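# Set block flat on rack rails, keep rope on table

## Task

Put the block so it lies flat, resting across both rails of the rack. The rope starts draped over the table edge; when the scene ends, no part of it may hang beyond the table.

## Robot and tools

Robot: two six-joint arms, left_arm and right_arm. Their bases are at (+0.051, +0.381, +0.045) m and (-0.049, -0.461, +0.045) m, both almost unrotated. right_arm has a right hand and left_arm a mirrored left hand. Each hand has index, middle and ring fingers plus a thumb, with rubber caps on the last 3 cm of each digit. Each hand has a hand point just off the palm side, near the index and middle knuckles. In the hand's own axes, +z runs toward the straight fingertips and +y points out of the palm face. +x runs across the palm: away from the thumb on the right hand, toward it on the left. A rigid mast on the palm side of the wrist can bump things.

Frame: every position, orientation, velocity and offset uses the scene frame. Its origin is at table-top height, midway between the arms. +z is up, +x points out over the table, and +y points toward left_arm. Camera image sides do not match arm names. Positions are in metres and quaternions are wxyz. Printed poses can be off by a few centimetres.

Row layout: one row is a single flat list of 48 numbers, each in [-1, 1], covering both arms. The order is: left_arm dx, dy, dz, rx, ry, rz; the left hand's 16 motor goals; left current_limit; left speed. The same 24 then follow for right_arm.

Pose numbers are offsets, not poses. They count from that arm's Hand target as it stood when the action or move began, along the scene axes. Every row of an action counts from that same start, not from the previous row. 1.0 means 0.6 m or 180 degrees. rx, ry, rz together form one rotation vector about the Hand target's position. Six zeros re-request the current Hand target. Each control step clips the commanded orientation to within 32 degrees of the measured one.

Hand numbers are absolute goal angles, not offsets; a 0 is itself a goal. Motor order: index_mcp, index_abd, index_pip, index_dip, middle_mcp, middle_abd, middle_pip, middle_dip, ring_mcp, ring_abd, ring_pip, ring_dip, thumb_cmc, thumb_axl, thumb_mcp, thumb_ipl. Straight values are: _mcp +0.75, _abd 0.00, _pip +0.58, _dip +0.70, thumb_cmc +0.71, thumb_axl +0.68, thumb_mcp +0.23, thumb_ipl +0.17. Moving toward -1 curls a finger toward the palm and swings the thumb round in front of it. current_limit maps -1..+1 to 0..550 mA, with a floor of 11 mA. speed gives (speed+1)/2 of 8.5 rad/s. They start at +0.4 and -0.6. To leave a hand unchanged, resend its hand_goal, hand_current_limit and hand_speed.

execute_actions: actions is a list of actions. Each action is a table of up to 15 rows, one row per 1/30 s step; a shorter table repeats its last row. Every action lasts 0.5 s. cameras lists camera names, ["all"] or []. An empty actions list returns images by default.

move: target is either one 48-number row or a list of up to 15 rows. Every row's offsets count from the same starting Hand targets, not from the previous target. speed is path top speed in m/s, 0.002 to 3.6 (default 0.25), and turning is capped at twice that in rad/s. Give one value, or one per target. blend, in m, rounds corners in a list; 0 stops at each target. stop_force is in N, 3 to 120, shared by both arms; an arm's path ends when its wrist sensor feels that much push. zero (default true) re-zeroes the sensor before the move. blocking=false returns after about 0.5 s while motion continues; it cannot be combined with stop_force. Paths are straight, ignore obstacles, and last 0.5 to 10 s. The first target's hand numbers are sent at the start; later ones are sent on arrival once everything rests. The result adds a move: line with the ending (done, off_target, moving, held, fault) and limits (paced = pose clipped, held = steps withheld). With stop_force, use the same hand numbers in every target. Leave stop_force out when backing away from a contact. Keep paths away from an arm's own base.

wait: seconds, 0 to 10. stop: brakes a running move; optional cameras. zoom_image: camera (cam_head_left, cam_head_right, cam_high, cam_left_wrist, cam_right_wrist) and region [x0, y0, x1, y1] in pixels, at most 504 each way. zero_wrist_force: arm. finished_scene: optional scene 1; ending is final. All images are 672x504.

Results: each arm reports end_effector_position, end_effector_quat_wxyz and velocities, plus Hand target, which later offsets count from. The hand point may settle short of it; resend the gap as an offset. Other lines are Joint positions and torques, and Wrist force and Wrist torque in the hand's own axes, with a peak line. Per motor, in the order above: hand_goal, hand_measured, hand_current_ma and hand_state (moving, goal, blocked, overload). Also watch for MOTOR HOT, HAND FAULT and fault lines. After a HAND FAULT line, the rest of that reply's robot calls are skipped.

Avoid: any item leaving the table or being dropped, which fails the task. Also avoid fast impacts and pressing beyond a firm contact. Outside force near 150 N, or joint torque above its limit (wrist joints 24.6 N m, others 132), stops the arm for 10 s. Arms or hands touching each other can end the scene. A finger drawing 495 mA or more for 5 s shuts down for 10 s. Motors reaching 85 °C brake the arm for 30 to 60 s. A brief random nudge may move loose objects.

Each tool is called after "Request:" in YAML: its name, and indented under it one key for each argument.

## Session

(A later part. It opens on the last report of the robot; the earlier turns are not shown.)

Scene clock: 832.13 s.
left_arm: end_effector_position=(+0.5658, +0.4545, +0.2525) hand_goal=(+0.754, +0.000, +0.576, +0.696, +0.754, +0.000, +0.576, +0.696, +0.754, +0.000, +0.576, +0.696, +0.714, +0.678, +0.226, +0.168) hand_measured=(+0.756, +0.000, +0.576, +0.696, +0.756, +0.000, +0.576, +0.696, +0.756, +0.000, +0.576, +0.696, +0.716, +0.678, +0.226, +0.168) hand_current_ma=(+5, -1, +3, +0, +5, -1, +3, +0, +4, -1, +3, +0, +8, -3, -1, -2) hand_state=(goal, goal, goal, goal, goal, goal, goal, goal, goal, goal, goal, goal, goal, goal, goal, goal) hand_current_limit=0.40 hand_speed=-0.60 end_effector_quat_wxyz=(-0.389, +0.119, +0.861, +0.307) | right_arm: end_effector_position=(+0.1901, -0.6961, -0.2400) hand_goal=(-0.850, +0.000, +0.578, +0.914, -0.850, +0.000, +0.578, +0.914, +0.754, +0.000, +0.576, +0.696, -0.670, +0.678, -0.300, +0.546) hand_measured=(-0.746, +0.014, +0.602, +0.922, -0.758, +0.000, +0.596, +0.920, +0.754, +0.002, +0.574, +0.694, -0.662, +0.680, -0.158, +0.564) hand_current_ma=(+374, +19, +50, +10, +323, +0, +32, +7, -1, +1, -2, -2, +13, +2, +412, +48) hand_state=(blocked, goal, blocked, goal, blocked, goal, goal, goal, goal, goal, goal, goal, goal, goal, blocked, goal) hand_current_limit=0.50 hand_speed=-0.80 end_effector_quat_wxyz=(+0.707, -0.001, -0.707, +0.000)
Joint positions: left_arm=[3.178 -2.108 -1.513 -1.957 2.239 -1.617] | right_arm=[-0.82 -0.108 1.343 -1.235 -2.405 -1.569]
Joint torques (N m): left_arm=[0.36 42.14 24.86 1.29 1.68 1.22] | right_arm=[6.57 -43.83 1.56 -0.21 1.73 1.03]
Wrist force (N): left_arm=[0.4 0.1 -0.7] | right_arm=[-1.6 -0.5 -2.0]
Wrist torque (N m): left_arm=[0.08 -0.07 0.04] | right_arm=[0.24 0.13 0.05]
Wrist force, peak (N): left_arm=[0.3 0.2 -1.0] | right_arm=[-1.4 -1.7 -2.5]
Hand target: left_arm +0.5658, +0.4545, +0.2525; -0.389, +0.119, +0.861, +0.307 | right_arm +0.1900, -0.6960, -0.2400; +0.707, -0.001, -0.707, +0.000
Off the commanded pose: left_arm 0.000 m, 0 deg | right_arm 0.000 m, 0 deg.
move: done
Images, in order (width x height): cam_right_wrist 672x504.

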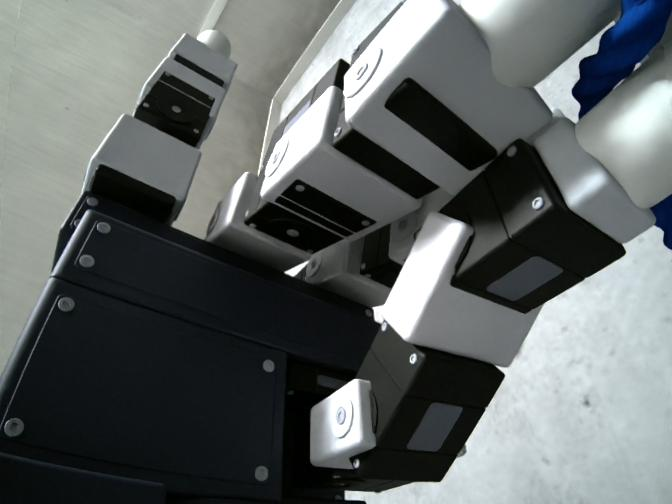

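Request:
move:
  target:
    - [0,0,0,0,0,0,0.754,0,0.576,0.696,0.754,0,0.576,0.696,0.754,0,0.576,0.696,0.714,0.678,0.226,0.168,0.4,-0.6,0,-0.02,0.2,0,0,0,-0.85,0,0.577,0.913,-0.85,0,0.577,0.913,0.754,0,0.576,0.696,-0.671,0.678,-0.3,0.546,0.5,-0.8]
    - [0,0,0,0,0,0,0.754,0,0.576,0.696,0.754,0,0.576,0.696,0.754,0,0.576,0.696,0.714,0.678,0.226,0.168,0.4,-0.6,0,0,0.75,0,0,0,-0.85,0,0.577,0.913,-0.85,0,0.577,0.913,0.754,0,0.576,0.696,-0.671,0.678,-0.3,0.546,0.5,-0.8]
  speed: 0.12
  blend: [0.02,0]
  cameras: ["cam_right_wrist","cam_high"]

Request:
zoom_image:
  camera: "cam_high"
  region: [60, 150, 220, 290]

Scene clock: 842.10 s.
left_arm: end_effector_position=(+0.5658, +0.4545, +0.2525) hand_goal=(+0.754, +0.000, +0.576, +0.696, +0.754, +0.000, +0.576, +0.696, +0.754, +0.000, +0.576, +0.696, +0.714, +0.678, +0.226, +0.168) hand_measured=(+0.756, +0.000, +0.576, +0.696, +0.756, +0.000, +0.576, +0.696, +0.756, +0.000, +0.576, +0.696, +0.716, +0.678, +0.226, +0.168) hand_current_ma=(+5, -1, +3, +0, +5, -1, +3, +0, +4, -1, +3, +0, +8, -3, -1, -2) hand_state=(goal, goal, goal, goal, goal, goal, goal, goal, goal, goal, goal, goal, goal, goal, goal, goal) hand_current_limit=0.40 hand_speed=-0.60 end_effector_quat_wxyz=(-0.389, +0.119, +0.861, +0.307) | right_arm: end_effector_position=(+0.1901, -0.6960, +0.2099) hand_goal=(-0.850, +0.000, +0.578, +0.914, -0.850, +0.000, +0.578, +0.914, +0.754, +0.000, +0.576, +0.696, -0.670, +0.678, -0.300, +0.546) hand_measured=(-0.746, +0.014, +0.602, +0.922, -0.758, +0.000, +0.596, +0.920, +0.754, +0.002, +0.574, +0.694, -0.662, +0.680, -0.158, +0.564) hand_current_ma=(+374, +19, +50, +10, +323, +0, +32, +7, -1, +2, -2, -2, +13, +2, +413, +48) hand_state=(blocked, goal, blocked, goal, blocked, goal, goal, goal, goal, goal, goal, goal, goal, goal, blocked, goal) hand_current_limit=0.50 hand_speed=-0.80 end_effector_quat_wxyz=(+0.707, -0.001, -0.707, +0.000)
Joint positions: left_arm=[3.178 -2.108 -1.513 -1.957 2.239 -1.617] | right_arm=[-0.82 -0.989 1.614 -0.625 -2.405 -1.569]
Joint torques (N m): left_arm=[0.49 42.3 25.16 1.42 1.76 1.16] | right_arm=[0.19 -43.93 -7.66 2.04 0.39 1.73]
Wrist force (N): left_arm=[0.1 0.0 -0.8] | right_arm=[-1.5 -1.0 -2.5]
Wrist torque (N m): left_arm=[0.07 -0.03 0.01] | right_arm=[0.21 0.14 0.04]
Wrist force, peak (N): left_arm=[0.1 0.1 -1.0] | right_arm=[-2.9 -0.8 -2.4]
Hand target: left_arm +0.5658, +0.4545, +0.2525; -0.389, +0.119, +0.861, +0.307 | right_arm +0.1900, -0.6960, +0.2100; +0.707, -0.001, -0.707, +0.000
Off the commanded pose: left_arm 0.000 m, 0 deg | right_arm 0.000 m, 0 deg.
move: done
Images, in order (width x height): cam_high 672x504, cam_right_wrist 672x504.

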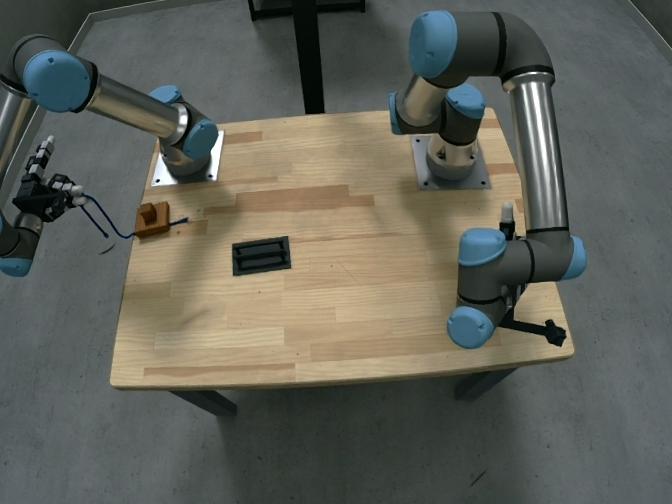

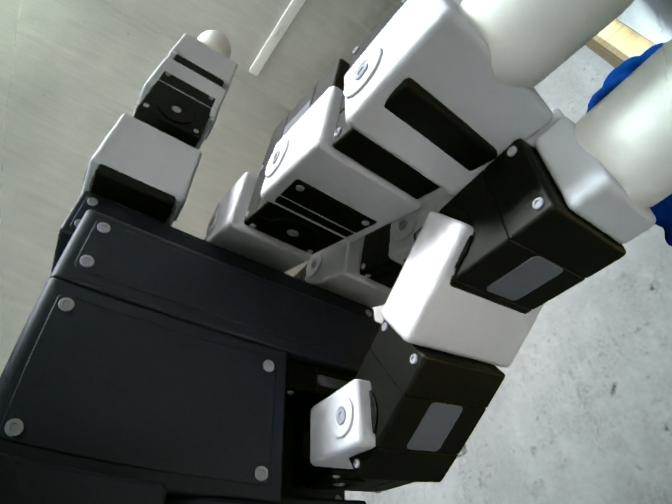

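Scaled by 3.150 from the camera's 672x504 image, which has a finer 960x720 frame.

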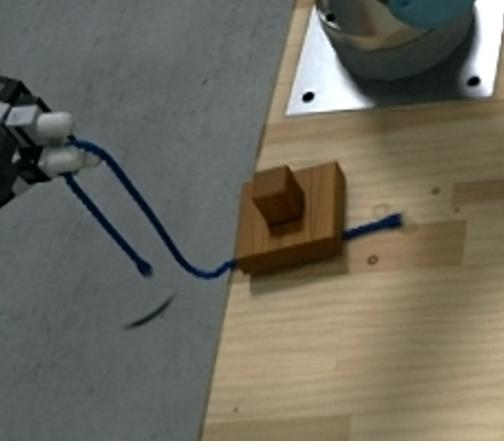

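Request:
move:
  target:
    - [0,0,0,0,0,0,0.754,0,0.576,0.696,0.754,0,0.576,0.696,0.754,0,0.576,0.696,0.714,0.678,0.226,0.168,0.4,-0.6,0.1283,0.2167,0.0083,0,0,0,-0.85,0,0.577,0.913,-0.85,0,0.577,0.913,0.754,0,0.576,0.696,-0.671,0.678,-0.3,0.546,0.5,-0.8]
    - [0,0,0,0,0,0,0.754,0,0.576,0.696,0.754,0,0.576,0.696,0.754,0,0.576,0.696,0.714,0.678,0.226,0.168,0.4,-0.6,0.295,0.2833,-0.1333,0,0,0,-0.85,0,0.577,0.913,-0.85,0,0.577,0.913,0.754,0,0.576,0.696,-0.671,0.678,-0.3,0.546,0.5,-0.8]
  speed: 0.12
  blend: [0.02,0]
  cameras: ["cam_right_wrist","cam_high"]

Request:
zoom_image:
  camera: "cam_high"
  region: [100, 180, 260, 300]

Scene clock: 855.13 s.
left_arm: end_effector_position=(+0.5658, +0.4545, +0.2525) hand_goal=(+0.754, +0.000, +0.576, +0.696, +0.754, +0.000, +0.576, +0.696, +0.754, +0.000, +0.576, +0.696, +0.714, +0.678, +0.226, +0.168) hand_measured=(+0.756, +0.000, +0.576, +0.696, +0.756, +0.000, +0.576, +0.696, +0.756, +0.000, +0.576, +0.696, +0.716, +0.678, +0.226, +0.168) hand_current_ma=(+5, -1, +3, +0, +5, -1, +3, +0, +4, -1, +3, +0, +8, -3, -1, -2) hand_state=(goal, goal, goal, goal, goal, goal, goal, goal, goal, goal, goal, goal, goal, goal, goal, goal) hand_current_limit=0.40 hand_speed=-0.60 end_effector_quat_wxyz=(-0.389, +0.119, +0.861, +0.307) | right_arm: end_effector_position=(+0.3670, -0.5260, +0.1301) hand_goal=(-0.850, +0.000, +0.578, +0.914, -0.850, +0.000, +0.578, +0.914, +0.754, +0.000, +0.576, +0.696, -0.670, +0.678, -0.300, +0.546) hand_measured=(-0.748, +0.014, +0.602, +0.922, -0.758, +0.000, +0.596, +0.920, +0.754, +0.002, +0.574, +0.694, -0.662, +0.680, -0.158, +0.564) hand_current_ma=(+373, +19, +50, +10, +323, +0, +32, +7, -1, +2, -2, -2, +13, +2, +413, +48) hand_state=(blocked, goal, blocked, goal, blocked, goal, goal, goal, goal, goal, goal, goal, goal, goal, blocked, goal) hand_current_limit=0.50 hand_speed=-0.80 end_effector_quat_wxyz=(+0.707, -0.001, -0.707, +0.000)
Joint positions: left_arm=[3.178 -2.108 -1.513 -1.957 2.239 -1.617] | right_arm=[-0.414 -0.689 1.301 -0.61 -2 -1.57]
Joint torques (N m): left_arm=[0.37 42.63 25.48 1.4 1.67 1.19] | right_arm=[-4.14 -48.07 -22.06 -0.01 -1.1 1.49]
Wrist force (N): left_arm=[0.1 -0.1 -0.7] | right_arm=[-1.2 -0.5 -2.5]
Wrist torque (N m): left_arm=[0.05 -0.04 0.02] | right_arm=[0.28 0.11 0.08]
Wrist force, peak (N): left_arm=[0.4 0.2 -1.0] | right_arm=[-2.3 0.0 -3.2]
Hand target: left_arm +0.5658, +0.4545, +0.2525; -0.389, +0.119, +0.861, +0.307 | right_arm +0.3670, -0.5260, +0.1300; +0.707, -0.001, -0.707, +0.000
Off the commanded pose: left_arm 0.000 m, 0 deg | right_arm 0.000 m, 0 deg.
move: done
Images, in order (width x height): cam_high 672x504, cam_right_wrist 672x504.

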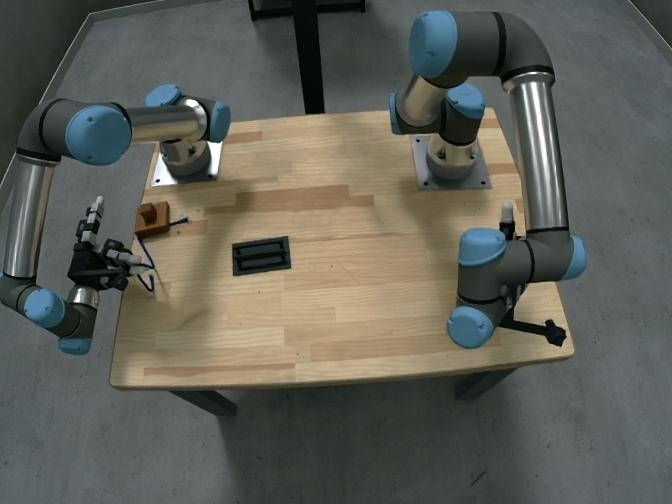

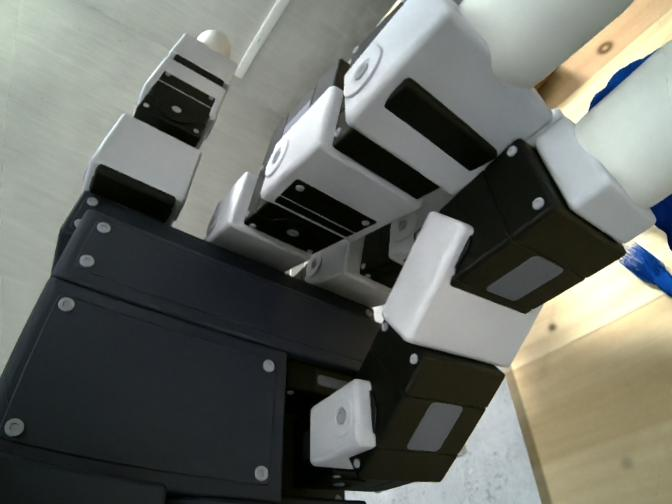

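Scaled by 3.150 from the camera's 672x504 image, which has a finer 960x720 frame.

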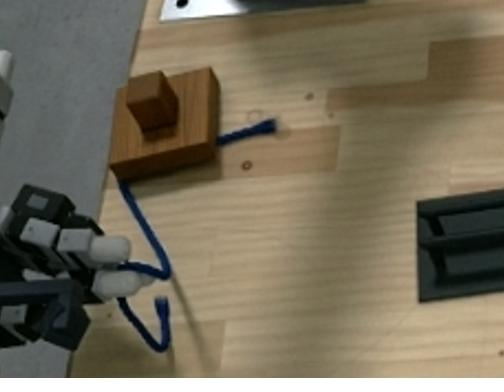

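Request:
move:
  target:
    - [0,0,0,0,0,0,0.754,0,0.576,0.696,0.754,0,0.576,0.696,0.754,0,0.576,0.696,0.714,0.678,0.226,0.168,0.4,-0.6,0,0.0833,-0.06,0,0,0,-0.85,0,0.577,0.913,-0.85,0,0.577,0.913,0.754,0,0.576,0.696,-0.671,0.678,-0.3,0.546,0.5,-0.8]
    - [0,0,0,0,0,0,0.754,0,0.576,0.696,0.754,0,0.576,0.696,0.754,0,0.576,0.696,0.714,0.678,0.226,0.168,0.4,-0.6,0,0.0833,-0.125,0,0,0,-0.85,0,0.577,0.913,-0.85,0,0.577,0.913,0.754,0,0.576,0.696,-0.671,0.678,-0.3,0.546,0.5,-0.8]
  speed: 0.05
  stop_force: 6
  cameras: ["cam_right_wrist","cam_high"]

Request:
zoom_image:
  camera: "cam_high"
  region: [100, 180, 260, 300]

Scene clock: 863.20 s.
left_arm: end_effector_position=(+0.5658, +0.4545, +0.2525) hand_goal=(+0.754, +0.000, +0.576, +0.696, +0.754, +0.000, +0.576, +0.696, +0.754, +0.000, +0.576, +0.696, +0.714, +0.678, +0.226, +0.168) hand_measured=(+0.756, +0.000, +0.576, +0.696, +0.756, +0.000, +0.576, +0.696, +0.756, +0.000, +0.576, +0.696, +0.716, +0.678, +0.226, +0.168) hand_current_ma=(+5, -1, +3, +0, +5, -1, +3, +0, +4, -1, +3, +0, +8, -3, -1, -2) hand_state=(goal, goal, goal, goal, goal, goal, goal, goal, goal, goal, goal, goal, goal, goal, goal, goal) hand_current_limit=0.40 hand_speed=-0.60 end_effector_quat_wxyz=(-0.389, +0.119, +0.861, +0.307) | right_arm: end_effector_position=(+0.3670, -0.4761, +0.0550) hand_goal=(-0.850, +0.000, +0.578, +0.914, -0.850, +0.000, +0.578, +0.914, +0.754, +0.000, +0.576, +0.696, -0.670, +0.678, -0.300, +0.546) hand_measured=(-0.748, +0.014, +0.602, +0.922, -0.758, +0.000, +0.596, +0.920, +0.754, +0.002, +0.574, +0.694, -0.662, +0.680, -0.158, +0.564) hand_current_ma=(+373, +19, +50, +10, +323, +0, +32, +7, -1, +2, -2, -2, +13, +2, +413, +48) hand_state=(blocked, goal, blocked, goal, blocked, goal, goal, goal, goal, goal, goal, goal, goal, goal, blocked, goal) hand_current_limit=0.50 hand_speed=-0.80 end_effector_quat_wxyz=(+0.707, -0.001, -0.707, +0.000)
Joint positions: left_arm=[3.178 -2.108 -1.513 -1.957 2.239 -1.617] | right_arm=[-0.343 -0.593 1.343 -0.749 -1.928 -1.57]
Joint torques (N m): left_arm=[0.39 42.42 24.95 1.45 1.73 1.21] | right_arm=[-9.05 -65.64 -4.45 2.72 -1.7 -1.7]
Wrist force (N): left_arm=[0.1 0.1 -0.8] | right_arm=[-1.3 -0.6 -2.3]
Wrist torque (N m): left_arm=[0.09 -0.03 0.01] | right_arm=[0.23 0.15 0.04]
Wrist force, peak (N): left_arm=[0.4 0.4 -0.9] | right_arm=[-1.5 -0.5 -2.7]
Hand target: left_arm +0.5658, +0.4545, +0.2525; -0.389, +0.119, +0.861, +0.307 | right_arm +0.3670, -0.4760, +0.0550; +0.707, -0.001, -0.707, +0.000
Off the commanded pose: left_arm 0.000 m, 0 deg | right_arm 0.000 m, 0 deg.
move: done
Images, in order (width x height): cam_high 672x504, cam_right_wrist 672x504.

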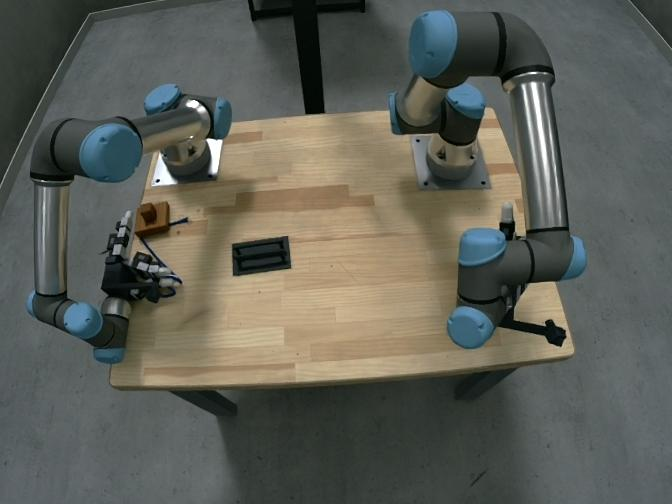

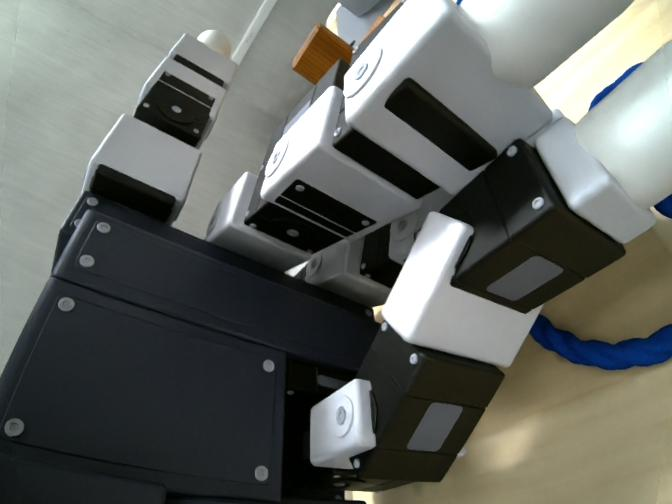

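Scaled by 3.150 from the camera's 672x504 image, which has a finer 960x720 frame.

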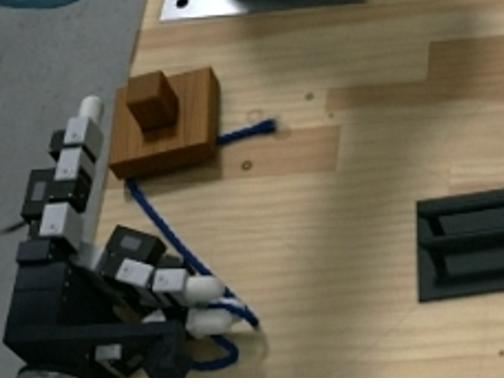

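Request:
move:
  target: [0,0,0,0,0,0,0.754,0,0.576,0.696,0.754,0,0.576,0.696,0.754,0,0.576,0.696,0.714,0.678,0.226,0.168,0.4,-0.6,0,0,0,0,0,0,-0.45,0,0.577,0.913,-0.45,0,0.577,0.913,0.754,0,0.576,0.696,-0.671,0.678,0.05,0.546,0.4,-0.85]
  speed: 0.05
  cameras: ["cam_right_wrist","cam_high"]

Request:
zoom_image:
  camera: "cam_high"
  region: [100, 180, 260, 300]

Scene clock: 869.30 s.
left_arm: end_effector_position=(+0.5658, +0.4545, +0.2525) hand_goal=(+0.754, +0.000, +0.576, +0.696, +0.754, +0.000, +0.576, +0.696, +0.754, +0.000, +0.576, +0.696, +0.714, +0.678, +0.226, +0.168) hand_measured=(+0.756, +0.000, +0.576, +0.696, +0.756, +0.000, +0.576, +0.696, +0.756, +0.000, +0.576, +0.696, +0.716, +0.678, +0.226, +0.168) hand_current_ma=(+5, -1, +3, +0, +5, -1, +3, +0, +4, -1, +3, +0, +8, -3, -1, -2) hand_state=(goal, goal, goal, goal, goal, goal, goal, goal, goal, goal, goal, goal, goal, goal, goal, goal) hand_current_limit=0.40 hand_speed=-0.60 end_effector_quat_wxyz=(-0.389, +0.119, +0.861, +0.307) | right_arm: end_effector_position=(+0.3670, -0.4760, +0.0550) hand_goal=(-0.450, +0.000, +0.578, +0.914, -0.450, +0.000, +0.578, +0.914, +0.754, +0.000, +0.576, +0.696, -0.670, +0.678, +0.050, +0.546) hand_measured=(-0.452, +0.014, +0.580, +0.916, -0.452, +0.002, +0.580, +0.916, +0.754, +0.002, +0.574, +0.694, -0.664, +0.680, +0.048, +0.548) hand_current_ma=(-3, +18, +3, +3, -3, +1, +2, +3, -1, +2, -2, -2, +9, +2, -3, +3) hand_state=(goal, goal, goal, goal, goal, goal, goal, goal, goal, goal, goal, goal, goal, goal, goal, goal) hand_current_limit=0.40 hand_speed=-0.85 end_effector_quat_wxyz=(+0.707, -0.001, -0.707, +0.000)
Joint positions: left_arm=[3.178 -2.108 -1.513 -1.957 2.239 -1.617] | right_arm=[-0.343 -0.593 1.343 -0.749 -1.928 -1.57]
Joint torques (N m): left_arm=[-0.3 42.6 25.12 1.53 1.76 1.15] | right_arm=[-6.72 -64.67 -5.27 1.23 -0.92 -1.74]
Wrist force (N): left_arm=[0.2 0.2 -0.5] | right_arm=[-1.5 -0.7 -2.4]
Wrist torque (N m): left_arm=[0.07 -0.04 0.02] | right_arm=[0.23 0.15 0.02]
Wrist force, peak (N): left_arm=[0.1 0.1 -1.0] | right_arm=[-1.4 -0.8 -2.5]
Hand target: left_arm +0.5658, +0.4545, +0.2525; -0.389, +0.119, +0.861, +0.307 | right_arm +0.3670, -0.4760, +0.0550; +0.707, -0.001, -0.707, +0.000
Off the commanded pose: left_arm 0.000 m, 0 deg | right_arm 0.000 m, 0 deg.
move: done
Images, in order (width x height): cam_high 672x504, cam_right_wrist 672x504.

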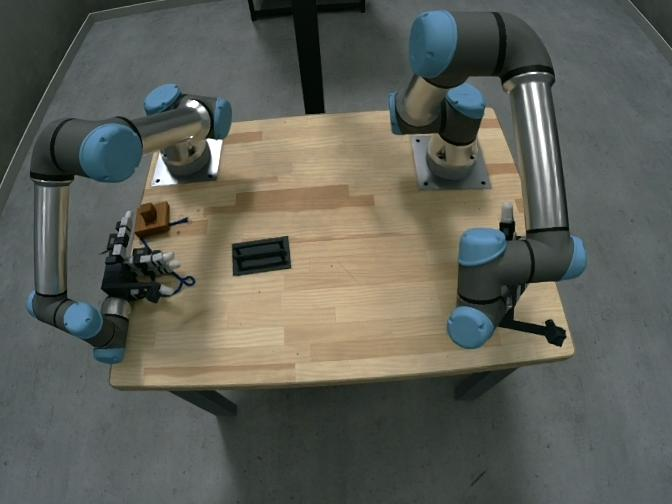

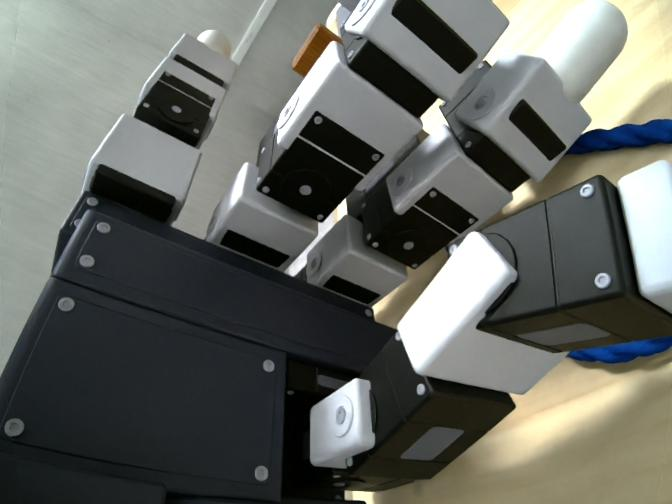

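Scaled by 3.150 from the camera's 672x504 image, which has a finer 960x720 frame.

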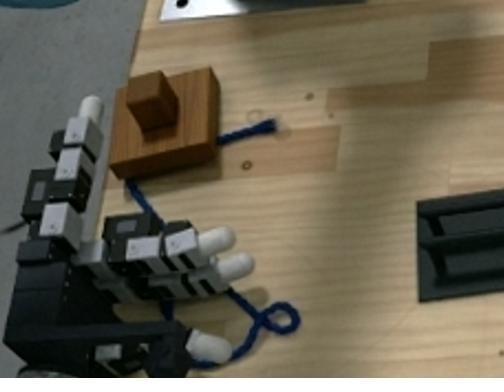

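Request:
move:
  target:
    - [0,0,0,0,0,0,0.754,0,0.576,0.696,0.754,0,0.576,0.696,0.754,0,0.576,0.696,0.714,0.678,0.226,0.168,0.4,-0.6,0,0,0.1,0,0,0,-0.45,0,0.577,0.913,-0.45,0,0.577,0.913,0.754,0,0.576,0.696,-0.671,0.678,0.05,0.546,0.4,-0.85]
    - [0,0,0,0,0,0,0.754,0,0.576,0.696,0.754,0,0.576,0.696,0.754,0,0.576,0.696,0.714,0.678,0.226,0.168,0.4,-0.6,0.1,0.1,0.35,0,0,0,-0.45,0,0.577,0.913,-0.45,0,0.577,0.913,0.754,0,0.576,0.696,-0.671,0.678,0.05,0.546,0.4,-0.85]
    - [0,0,0,0,0,0,0.754,0,0.576,0.696,0.754,0,0.576,0.696,0.754,0,0.576,0.696,0.714,0.678,0.226,0.168,0.4,-0.6,0.3,0.2,0.4,0,0,0,-0.45,0,0.577,0.913,-0.45,0,0.577,0.913,0.754,0,0.576,0.696,-0.671,0.678,0.05,0.546,0.4,-0.85]
  speed: [0.08,0.2,0.2]
  blend: [0.01,0.02,0]
  cameras: ["cam_right_wrist","cam_high","cam_head_left","cam_head_right"]

Request:
zoom_image:
  camera: "cam_high"
  region: [100, 180, 260, 300]

Scene clock: 877.80 s.
left_arm: end_effector_position=(+0.5658, +0.4545, +0.2525) hand_goal=(+0.754, +0.000, +0.576, +0.696, +0.754, +0.000, +0.576, +0.696, +0.754, +0.000, +0.576, +0.696, +0.714, +0.678, +0.226, +0.168) hand_measured=(+0.756, +0.000, +0.576, +0.696, +0.756, +0.000, +0.576, +0.696, +0.756, +0.000, +0.576, +0.696, +0.716, +0.678, +0.226, +0.168) hand_current_ma=(+5, -1, +3, +0, +5, -1, +3, +0, +4, -1, +3, +0, +8, -3, -1, -2) hand_state=(goal, goal, goal, goal, goal, goal, goal, goal, goal, goal, goal, goal, goal, goal, goal, goal) hand_current_limit=0.40 hand_speed=-0.60 end_effector_quat_wxyz=(-0.389, +0.119, +0.861, +0.307) | right_arm: end_effector_position=(+0.4955, -0.3797, +0.2825) hand_goal=(-0.450, +0.000, +0.578, +0.914, -0.450, +0.000, +0.578, +0.914, +0.754, +0.000, +0.576, +0.696, -0.670, +0.678, +0.050, +0.546) hand_measured=(-0.452, +0.010, +0.580, +0.916, -0.452, +0.002, +0.580, +0.916, +0.754, +0.002, +0.574, +0.694, -0.662, +0.680, +0.050, +0.548) hand_current_ma=(-3, +15, +2, +2, -3, +2, +1, +3, +0, +2, -2, -2, +12, +2, -1, +2) hand_state=(goal, goal, goal, goal, goal, goal, goal, goal, goal, goal, goal, goal, goal, goal, goal, goal) hand_current_limit=0.40 hand_speed=-0.85 end_effector_quat_wxyz=(+0.705, -0.002, -0.709, -0.003)
Joint positions: left_arm=[3.178 -2.108 -1.513 -1.957 2.239 -1.617] | right_arm=[-0.163 -0.518 0.547 -0.035 -1.744 -1.573]
Joint torques (N m): left_arm=[0.06 43.05 25.07 1.52 1.63 1.18] | right_arm=[-6.95 -55.93 -28.52 1.69 -1.83 -0.75]
Wrist force (N): left_arm=[0.2 0.2 -1.0] | right_arm=[-1.1 -0.6 -2.4]
Wrist torque (N m): left_arm=[0.11 -0.04 0.01] | right_arm=[0.24 0.07 0.08]
Wrist force, peak (N): left_arm=[0.3 0.2 -1.1] | right_arm=[-0.6 4.9 -8.1]
Hand target: left_arm +0.5658, +0.4545, +0.2525; -0.389, +0.119, +0.861, +0.307 | right_arm +0.4956, -0.3798, +0.2824; +0.705, -0.002, -0.709, -0.003 (not the last commanded pose)
Off the commanded pose: left_arm 0.000 m, 0 deg | right_arm 0.058 m, 0 deg.
move: held (right_arm; a check stopped the path); path passed 2 of 3 targets; limits=held
pose unreachable (right arm): on one or more control steps of this call, first in action 0 (counted from 0), this arm could not follow its commanded pose, so it was not sent that pose on those steps. It may still have moved: this result reports where it is.
cause: moving toward the commanded pose would bring two parts of the arm too close to each other (joints 3 (elbow) to 6 (wrist 3) lie between them).
Images, in order (width x height): cam_head_left 672x504, cam_head_right 672x504, cam_high 672x504, cam_right_wrist 672x504.

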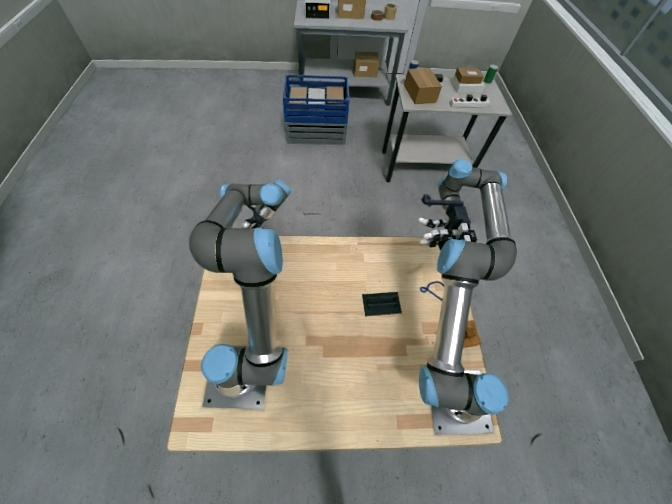

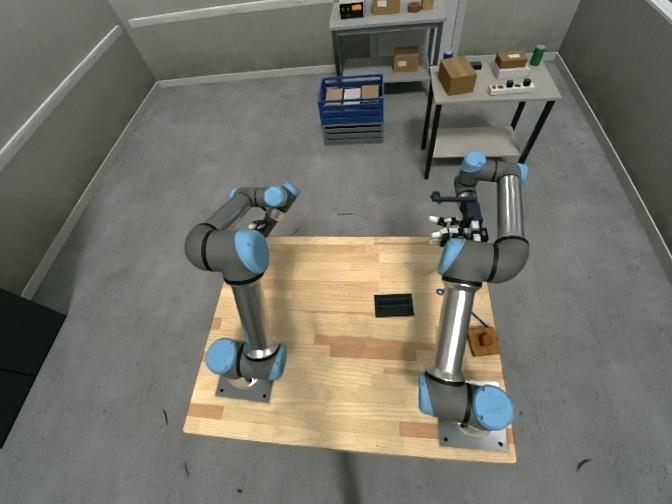

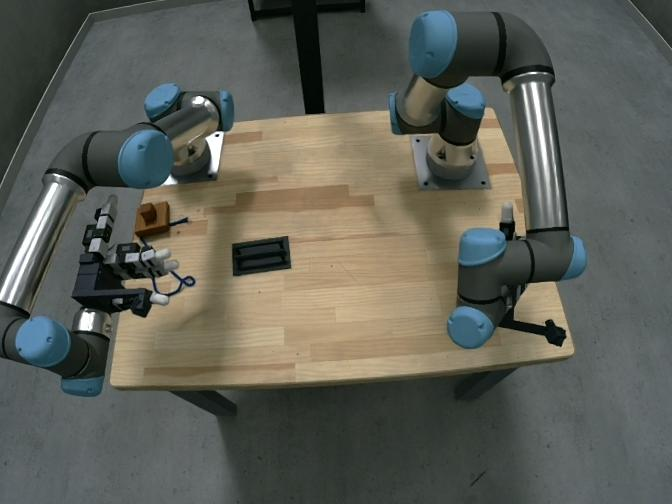

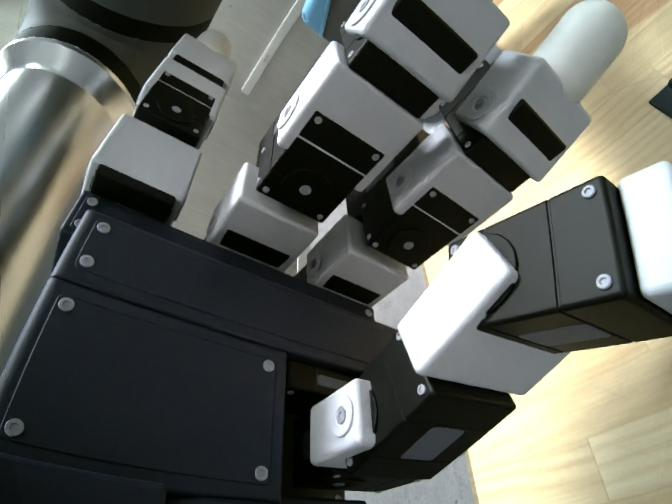

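Scaled by 3.150 from the camera's 672x504 image, which has a finer 960x720 frame.

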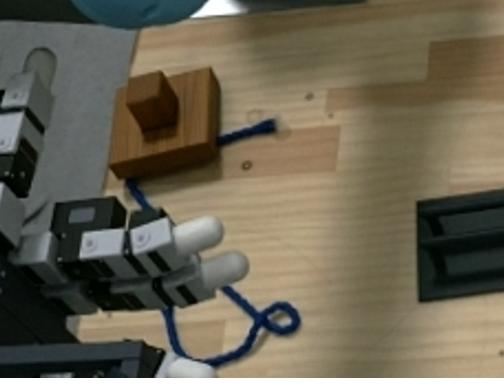

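Request:
zoom_image:
  camera: "cam_high"
  region: [120, 190, 180, 245]

Request:
zoom_image:
  camera: "cam_head_right"
  region: [430, 280, 520, 360]

Scaled by 8.400 from the camera's 672x504 image, which has a finer 960x720 frame.

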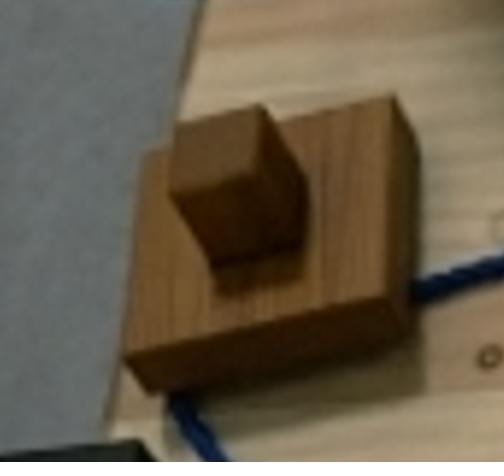

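Scaled by 5.600 from the camera's 672x504 image, which has a finer 960x720 frame.

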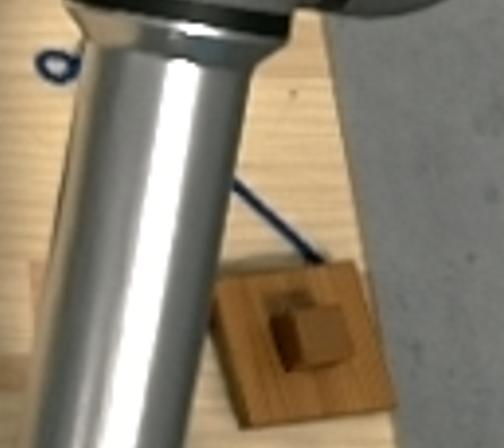

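Request:
move:
  target:
    - [0,0,0,0,0,0,0.754,0,0.576,0.696,0.754,0,0.576,0.696,0.754,0,0.576,0.696,0.714,0.678,0.226,0.168,0.4,-0.6,0,0,0,0,0,0,-0.342,0,0.431,0.696,-0.342,0,0.431,0.696,-0.479,0,-0.299,-0.174,-0.671,0.678,0.337,0.059,0.4,-0.6]
    - [0,0,0,0,0,0,0.754,0,0.576,0.696,0.754,0,0.576,0.696,0.754,0,0.576,0.696,0.714,0.678,0.226,0.168,0.4,-0.6,-0.3,-0.2,-0.02,-0.4985,-0.0457,0.0457,-0.342,0,0.431,0.696,-0.342,0,0.431,0.696,-0.479,0,-0.299,-0.174,-0.671,0.678,0.337,0.059,0.4,-0.6]
    - [0,0,0,0,0,0,0.754,0,0.576,0.696,0.754,0,0.576,0.696,0.754,0,0.576,0.696,0.714,0.678,0.226,0.168,0.4,-0.6,-0.576,-0.2887,-0.1373,-0.4985,-0.0457,0.0457,-0.342,0,0.431,0.696,-0.342,0,0.431,0.696,-0.479,0,-0.299,-0.174,-0.671,0.678,0.337,0.059,0.4,-0.6]
  speed: 0.2
  blend: [0,0.03,0]
  cameras: ["all"]

Request:
zoom_image:
  camera: "cam_high"
  region: [100, 180, 260, 300]

Scene clock: 945.83 s.
left_arm: end_effector_position=(+0.5658, +0.4545, +0.2525) hand_goal=(+0.754, +0.000, +0.576, +0.696, +0.754, +0.000, +0.576, +0.696, +0.754, +0.000, +0.576, +0.696, +0.714, +0.678, +0.226, +0.168) hand_measured=(+0.756, +0.000, +0.576, +0.696, +0.756, +0.000, +0.576, +0.696, +0.756, +0.000, +0.576, +0.696, +0.716, +0.678, +0.226, +0.168) hand_current_ma=(+5, -1, +3, +0, +5, -1, +3, +0, +4, -1, +3, +0, +8, -3, -1, -2) hand_state=(goal, goal, goal, goal, goal, goal, goal, goal, goal, goal, goal, goal, goal, goal, goal, goal) hand_current_limit=0.40 hand_speed=-0.60 end_effector_quat_wxyz=(-0.389, +0.119, +0.861, +0.307) | right_arm: end_effector_position=(+0.1500, -0.5529, +0.2000) hand_goal=(-0.342, +0.000, +0.432, +0.696, -0.342, +0.000, +0.432, +0.696, -0.478, +0.000, -0.298, -0.174, -0.670, +0.678, +0.338, +0.060) hand_measured=(-0.344, +0.004, +0.434, +0.698, -0.344, +0.002, +0.434, +0.698, -0.476, +0.002, -0.296, -0.172, -0.666, +0.680, +0.336, +0.062) hand_current_ma=(-3, +3, +2, +3, -3, +2, +2, +3, +2, +2, +2, +2, +4, +2, -2, +2) hand_state=(goal, goal, goal, goal, goal, goal, goal, goal, goal, goal, goal, goal, goal, goal, goal, goal) hand_current_limit=0.40 hand_speed=-0.60 end_effector_quat_wxyz=(-0.449, +0.452, +0.547, -0.543)
Joint positions: left_arm=[3.178 -2.108 -1.513 -1.957 2.239 -1.617] | right_arm=[-0.368 -1.368 2.017 -0.657 -2.145 -0.005]
Joint torques (N m): left_arm=[0.29 43.02 25.11 1.58 1.69 1.23] | right_arm=[-7.41 -29.58 -8.08 0.27 -1.03 0.25]
Wrist force (N): left_arm=[0.2 0.2 -0.5] | right_arm=[-0.4 0.2 -2.7]
Wrist torque (N m): left_arm=[0.08 -0.04 0.02] | right_arm=[0.21 0.14 0.11]
Wrist force, peak (N): left_arm=[0.1 0.0 -1.1] | right_arm=[-1.4 -0.3 -3.1]
Hand target: left_arm +0.5658, +0.4545, +0.2525; -0.389, +0.119, +0.861, +0.307 | right_arm +0.1500, -0.5530, +0.2000; -0.449, +0.452, +0.547, -0.543
Off the commanded pose: left_arm 0.000 m, 0 deg | right_arm 0.000 m, 0 deg.
move: done

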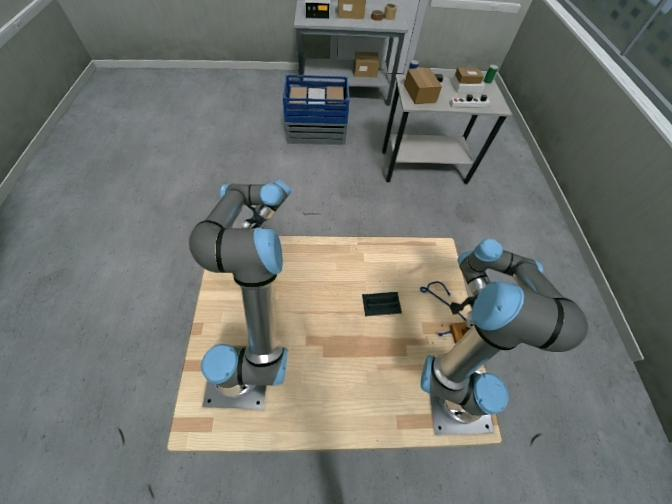

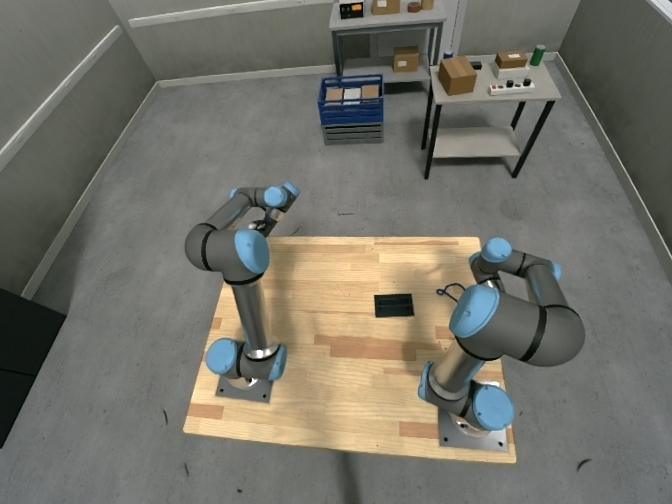

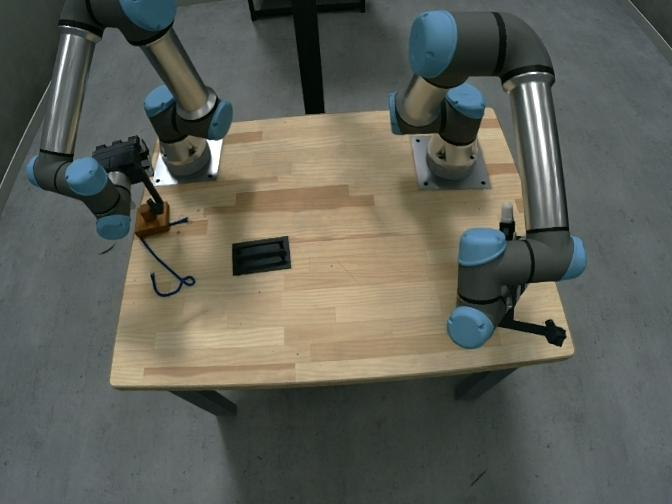

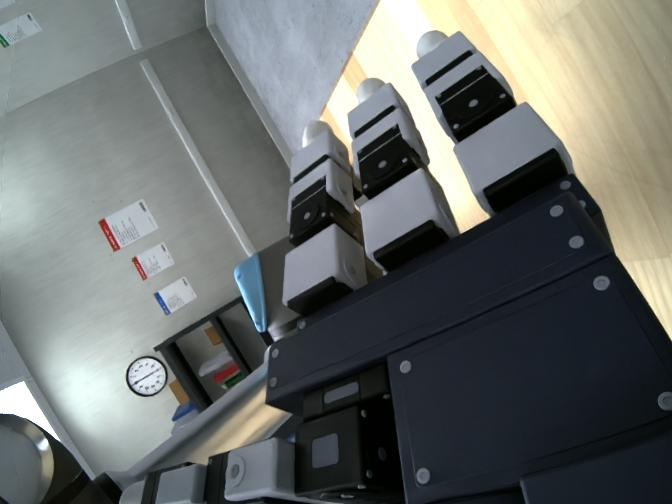

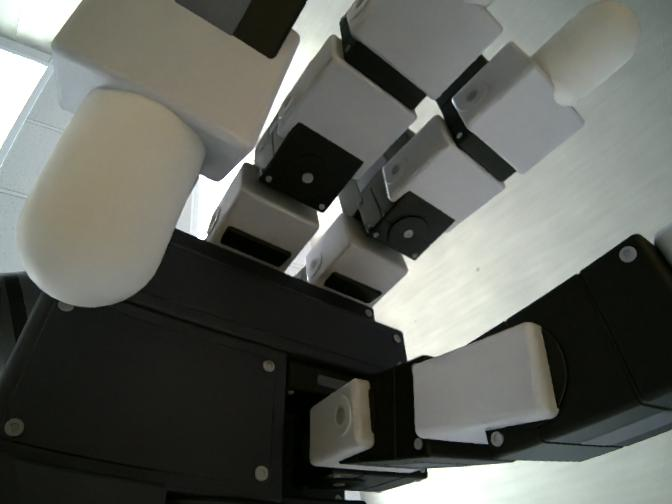

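Scaled by 3.150 from the camera's 672x504 image, which has a finer 960x720 frame.

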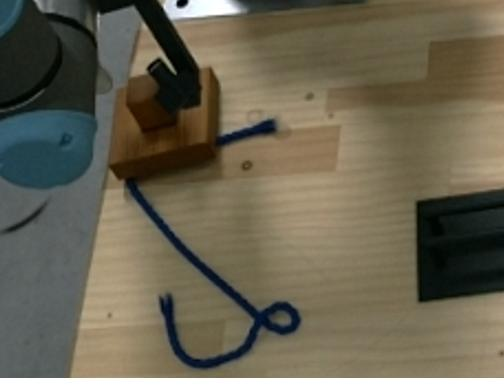

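Request:
move:
  target: [0,0,0,0,0,0,0.754,0,0.576,0.696,0.754,0,0.576,0.696,0.754,0,0.576,0.696,0.714,0.678,0.226,0.168,0.4,-0.6,0,0,-0.1567,0,0,0,-0.342,0,0.431,0.696,-0.342,0,0.431,0.696,-0.479,0,-0.299,-0.174,-0.671,0.678,0.337,0.059,0.4,-0.6]
  speed: 0.06
  stop_force: 4
  cameras: ["cam_right_wrist","cam_high"]

Request:
zoom_image:
  camera: "cam_high"
  region: [100, 160, 200, 240]

Scene clock: 953.03 s.
left_arm: end_effector_position=(+0.5658, +0.4545, +0.2525) hand_goal=(+0.754, +0.000, +0.576, +0.696, +0.754, +0.000, +0.576, +0.696, +0.754, +0.000, +0.576, +0.696, +0.714, +0.678, +0.226, +0.168) hand_measured=(+0.756, +0.000, +0.576, +0.696, +0.756, +0.000, +0.576, +0.696, +0.756, +0.000, +0.576, +0.696, +0.716, +0.678, +0.226, +0.168) hand_current_ma=(+5, -1, +3, +0, +5, -1, +3, +0, +4, -1, +3, +0, +8, -3, -1, -2) hand_state=(goal, goal, goal, goal, goal, goal, goal, goal, goal, goal, goal, goal, goal, goal, goal, goal) hand_current_limit=0.40 hand_speed=-0.60 end_effector_quat_wxyz=(-0.389, +0.119, +0.861, +0.307) | right_arm: end_effector_position=(+0.1500, -0.5530, +0.1060) hand_goal=(-0.342, +0.000, +0.432, +0.696, -0.342, +0.000, +0.432, +0.696, -0.478, +0.000, -0.298, -0.174, -0.670, +0.678, +0.338, +0.060) hand_measured=(-0.344, +0.004, +0.434, +0.698, -0.344, +0.002, +0.434, +0.698, -0.476, +0.002, -0.296, -0.172, -0.666, +0.680, +0.336, +0.062) hand_current_ma=(-3, +3, +2, +3, -3, +2, +2, +3, +2, +2, +2, +2, +4, +2, -2, +2) hand_state=(goal, goal, goal, goal, goal, goal, goal, goal, goal, goal, goal, goal, goal, goal, goal, goal) hand_current_limit=0.40 hand_speed=-0.60 end_effector_quat_wxyz=(-0.449, +0.452, +0.547, -0.543)
Joint positions: left_arm=[3.178 -2.108 -1.513 -1.957 2.239 -1.617] | right_arm=[-0.368 -1.192 2.102 -0.918 -2.145 -0.005]
Joint torques (N m): left_arm=[0.14 42.69 25.32 1.59 1.71 1.17] | right_arm=[-9.13 -40.39 -20.59 0.18 -1.58 0.76]
Wrist force (N): left_arm=[0.2 0.2 -0.7] | right_arm=[-0.3 0.1 -2.7]
Wrist torque (N m): left_arm=[0.08 -0.04 0.02] | right_arm=[0.20 0.15 0.08]
Wrist force, peak (N): left_arm=[-0.1 0.2 -1.0] | right_arm=[-0.4 0.0 -3.0]
Hand target: left_arm +0.5658, +0.4545, +0.2525; -0.389, +0.119, +0.861, +0.307 | right_arm +0.1500, -0.5530, +0.1060; -0.449, +0.452, +0.547, -0.543
Off the commanded pose: left_arm 0.000 m, 0 deg | right_arm 0.000 m, 0 deg.
move: done
Images, in order (width x height): cam_high 672x504, cam_right_wrist 672x504.

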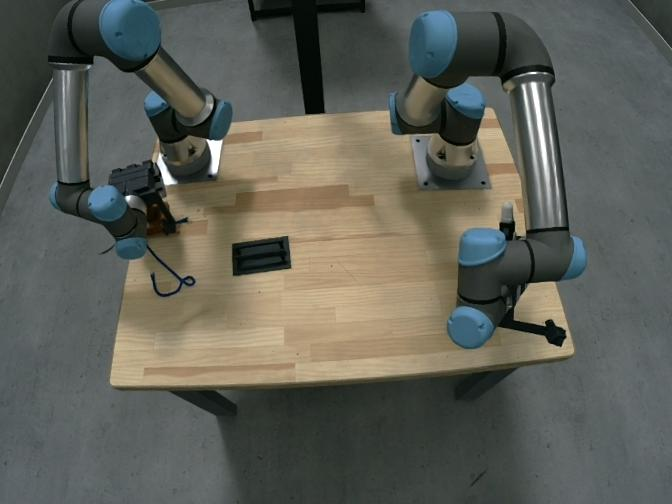

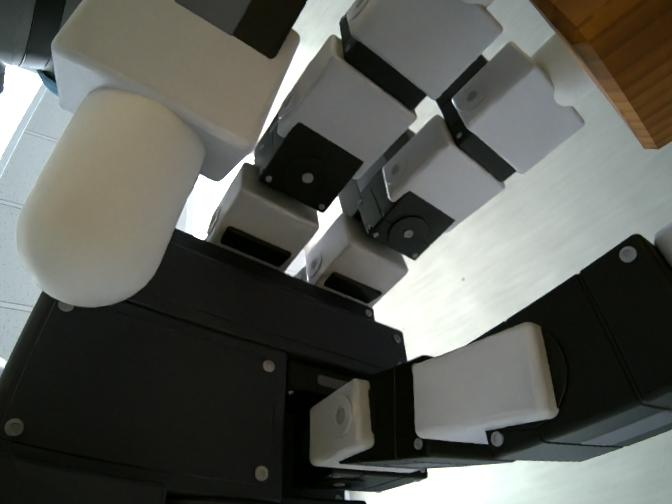

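Scaled by 5.040 from the camera's 672x504 image, which has a finer 960x720 frame.

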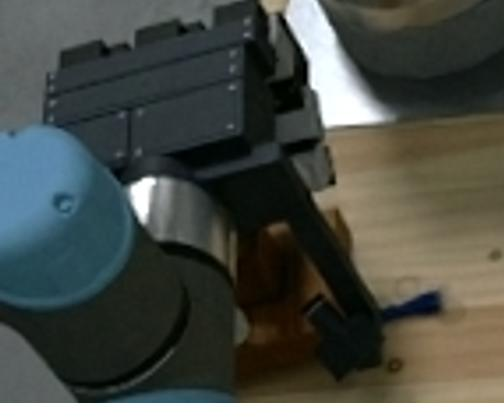

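Request:
move:
  target:
    - [0,0,0,0,0,0,0.754,0,0.576,0.696,0.754,0,0.576,0.696,0.754,0,0.576,0.696,0.714,0.678,0.226,0.168,0.4,-0.6,0,0,-0.01,0,0,0,-0.342,0,0.65,0.768,-0.342,0,0.65,0.768,-0.479,0,-0.299,-0.174,-0.671,0.678,0.337,0.333,0.4,-0.8]
    - [0,0,0,0,0,0,0.754,0,0.576,0.696,0.754,0,0.576,0.696,0.754,0,0.576,0.696,0.714,0.678,0.226,0.168,0.4,-0.6,0,0,-0.01,0,0,0,-0.8,0,0.65,0.768,-0.8,0,0.65,0.768,-0.479,0,-0.299,-0.174,-0.671,0.678,-0.1,0.333,0.4,-0.8]
  speed: 0.05
  cameras: ["cam_right_wrist","cam_high"]

Request:
zoom_image:
  camera: "cam_high"
  region: [100, 160, 200, 240]

Scene clock: 970.23 s.
left_arm: end_effector_position=(+0.5658, +0.4545, +0.2525) hand_goal=(+0.754, +0.000, +0.576, +0.696, +0.754, +0.000, +0.576, +0.696, +0.754, +0.000, +0.576, +0.696, +0.714, +0.678, +0.226, +0.168) hand_measured=(+0.756, +0.000, +0.576, +0.696, +0.756, +0.000, +0.576, +0.696, +0.756, +0.000, +0.576, +0.696, +0.716, +0.678, +0.226, +0.168) hand_current_ma=(+5, -1, +3, +0, +5, -1, +3, +0, +4, -1, +3, +0, +8, -3, -1, -2) hand_state=(goal, goal, goal, goal, goal, goal, goal, goal, goal, goal, goal, goal, goal, goal, goal, goal) hand_current_limit=0.40 hand_speed=-0.60 end_effector_quat_wxyz=(-0.389, +0.119, +0.861, +0.307) | right_arm: end_effector_position=(+0.1500, -0.5530, +0.1000) hand_goal=(-0.800, +0.000, +0.650, +0.768, -0.800, +0.000, +0.650, +0.768, -0.478, +0.000, -0.298, -0.174, -0.670, +0.678, -0.100, +0.334) hand_measured=(-0.792, +0.004, +0.648, +0.766, -0.638, -0.020, +0.670, +0.776, -0.476, +0.002, -0.296, -0.172, -0.644, +0.680, +0.070, +0.352) hand_current_ma=(+11, +3, -2, -2, +385, -33, +41, +10, +2, +2, +2, +2, +55, +2, +385, +53) hand_state=(goal, goal, goal, goal, blocked, blocked, blocked, goal, goal, goal, goal, goal, blocked, goal, blocked, goal) hand_current_limit=0.40 hand_speed=-0.80 end_effector_quat_wxyz=(-0.449, +0.452, +0.547, -0.543)
Joint positions: left_arm=[3.178 -2.108 -1.513 -1.957 2.239 -1.617] | right_arm=[-0.368 -1.179 2.105 -0.934 -2.145 -0.005]
Joint torques (N m): left_arm=[0.64 43.41 24.99 1.54 1.67 1.16] | right_arm=[-6.83 -41.38 -18.28 2.16 -1.55 -1.58]
Wrist force (N): left_arm=[0.0 0.2 -0.7] | right_arm=[0.1 0.6 -2.8]
Wrist torque (N m): left_arm=[0.09 -0.02 0.00] | right_arm=[0.26 0.10 0.05]
Wrist force, peak (N): left_arm=[-0.1 0.2 -1.1] | right_arm=[-0.3 -0.1 -3.1]
Hand target: left_arm +0.5658, +0.4545, +0.2525; -0.389, +0.119, +0.861, +0.307 | right_arm +0.1500, -0.5530, +0.1000; -0.449, +0.452, +0.547, -0.543
Off the commanded pose: left_arm 0.000 m, 0 deg | right_arm 0.000 m, 0 deg.
move: done
Images, in order (width x height): cam_high 672x504, cam_right_wrist 672x504.

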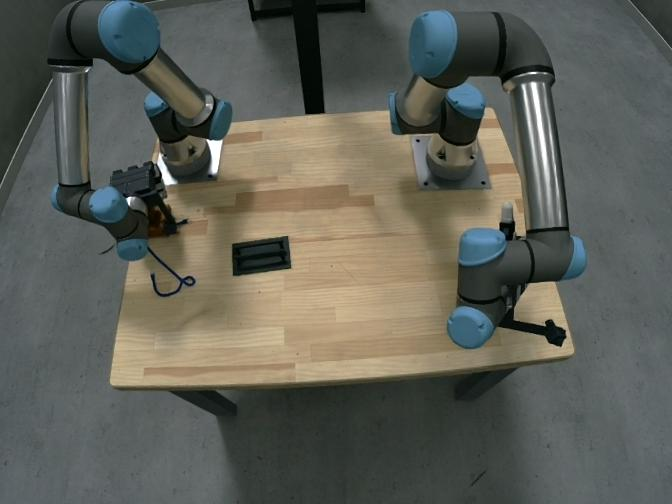

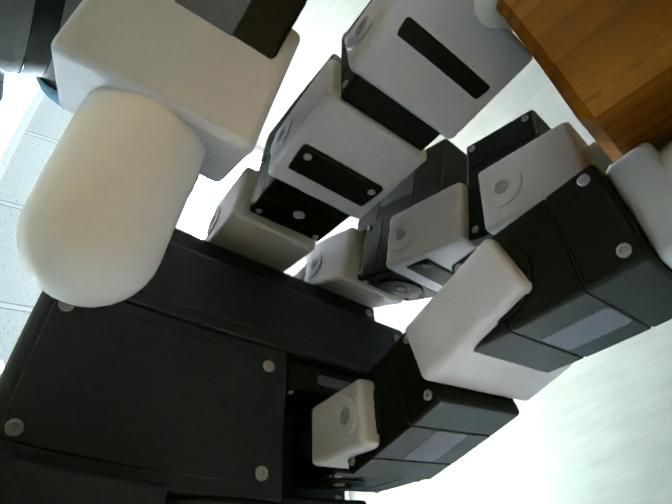

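Scaled by 5.040 from the camera's 672x504 image, which has a finer 960x720 frame.

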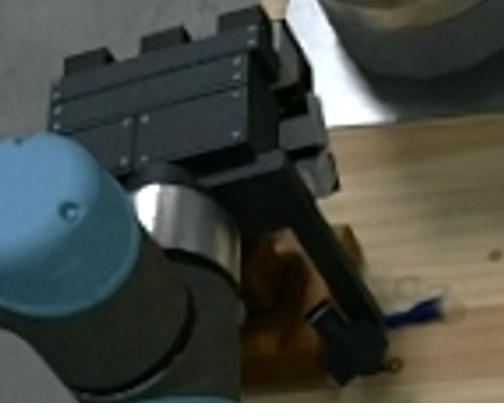

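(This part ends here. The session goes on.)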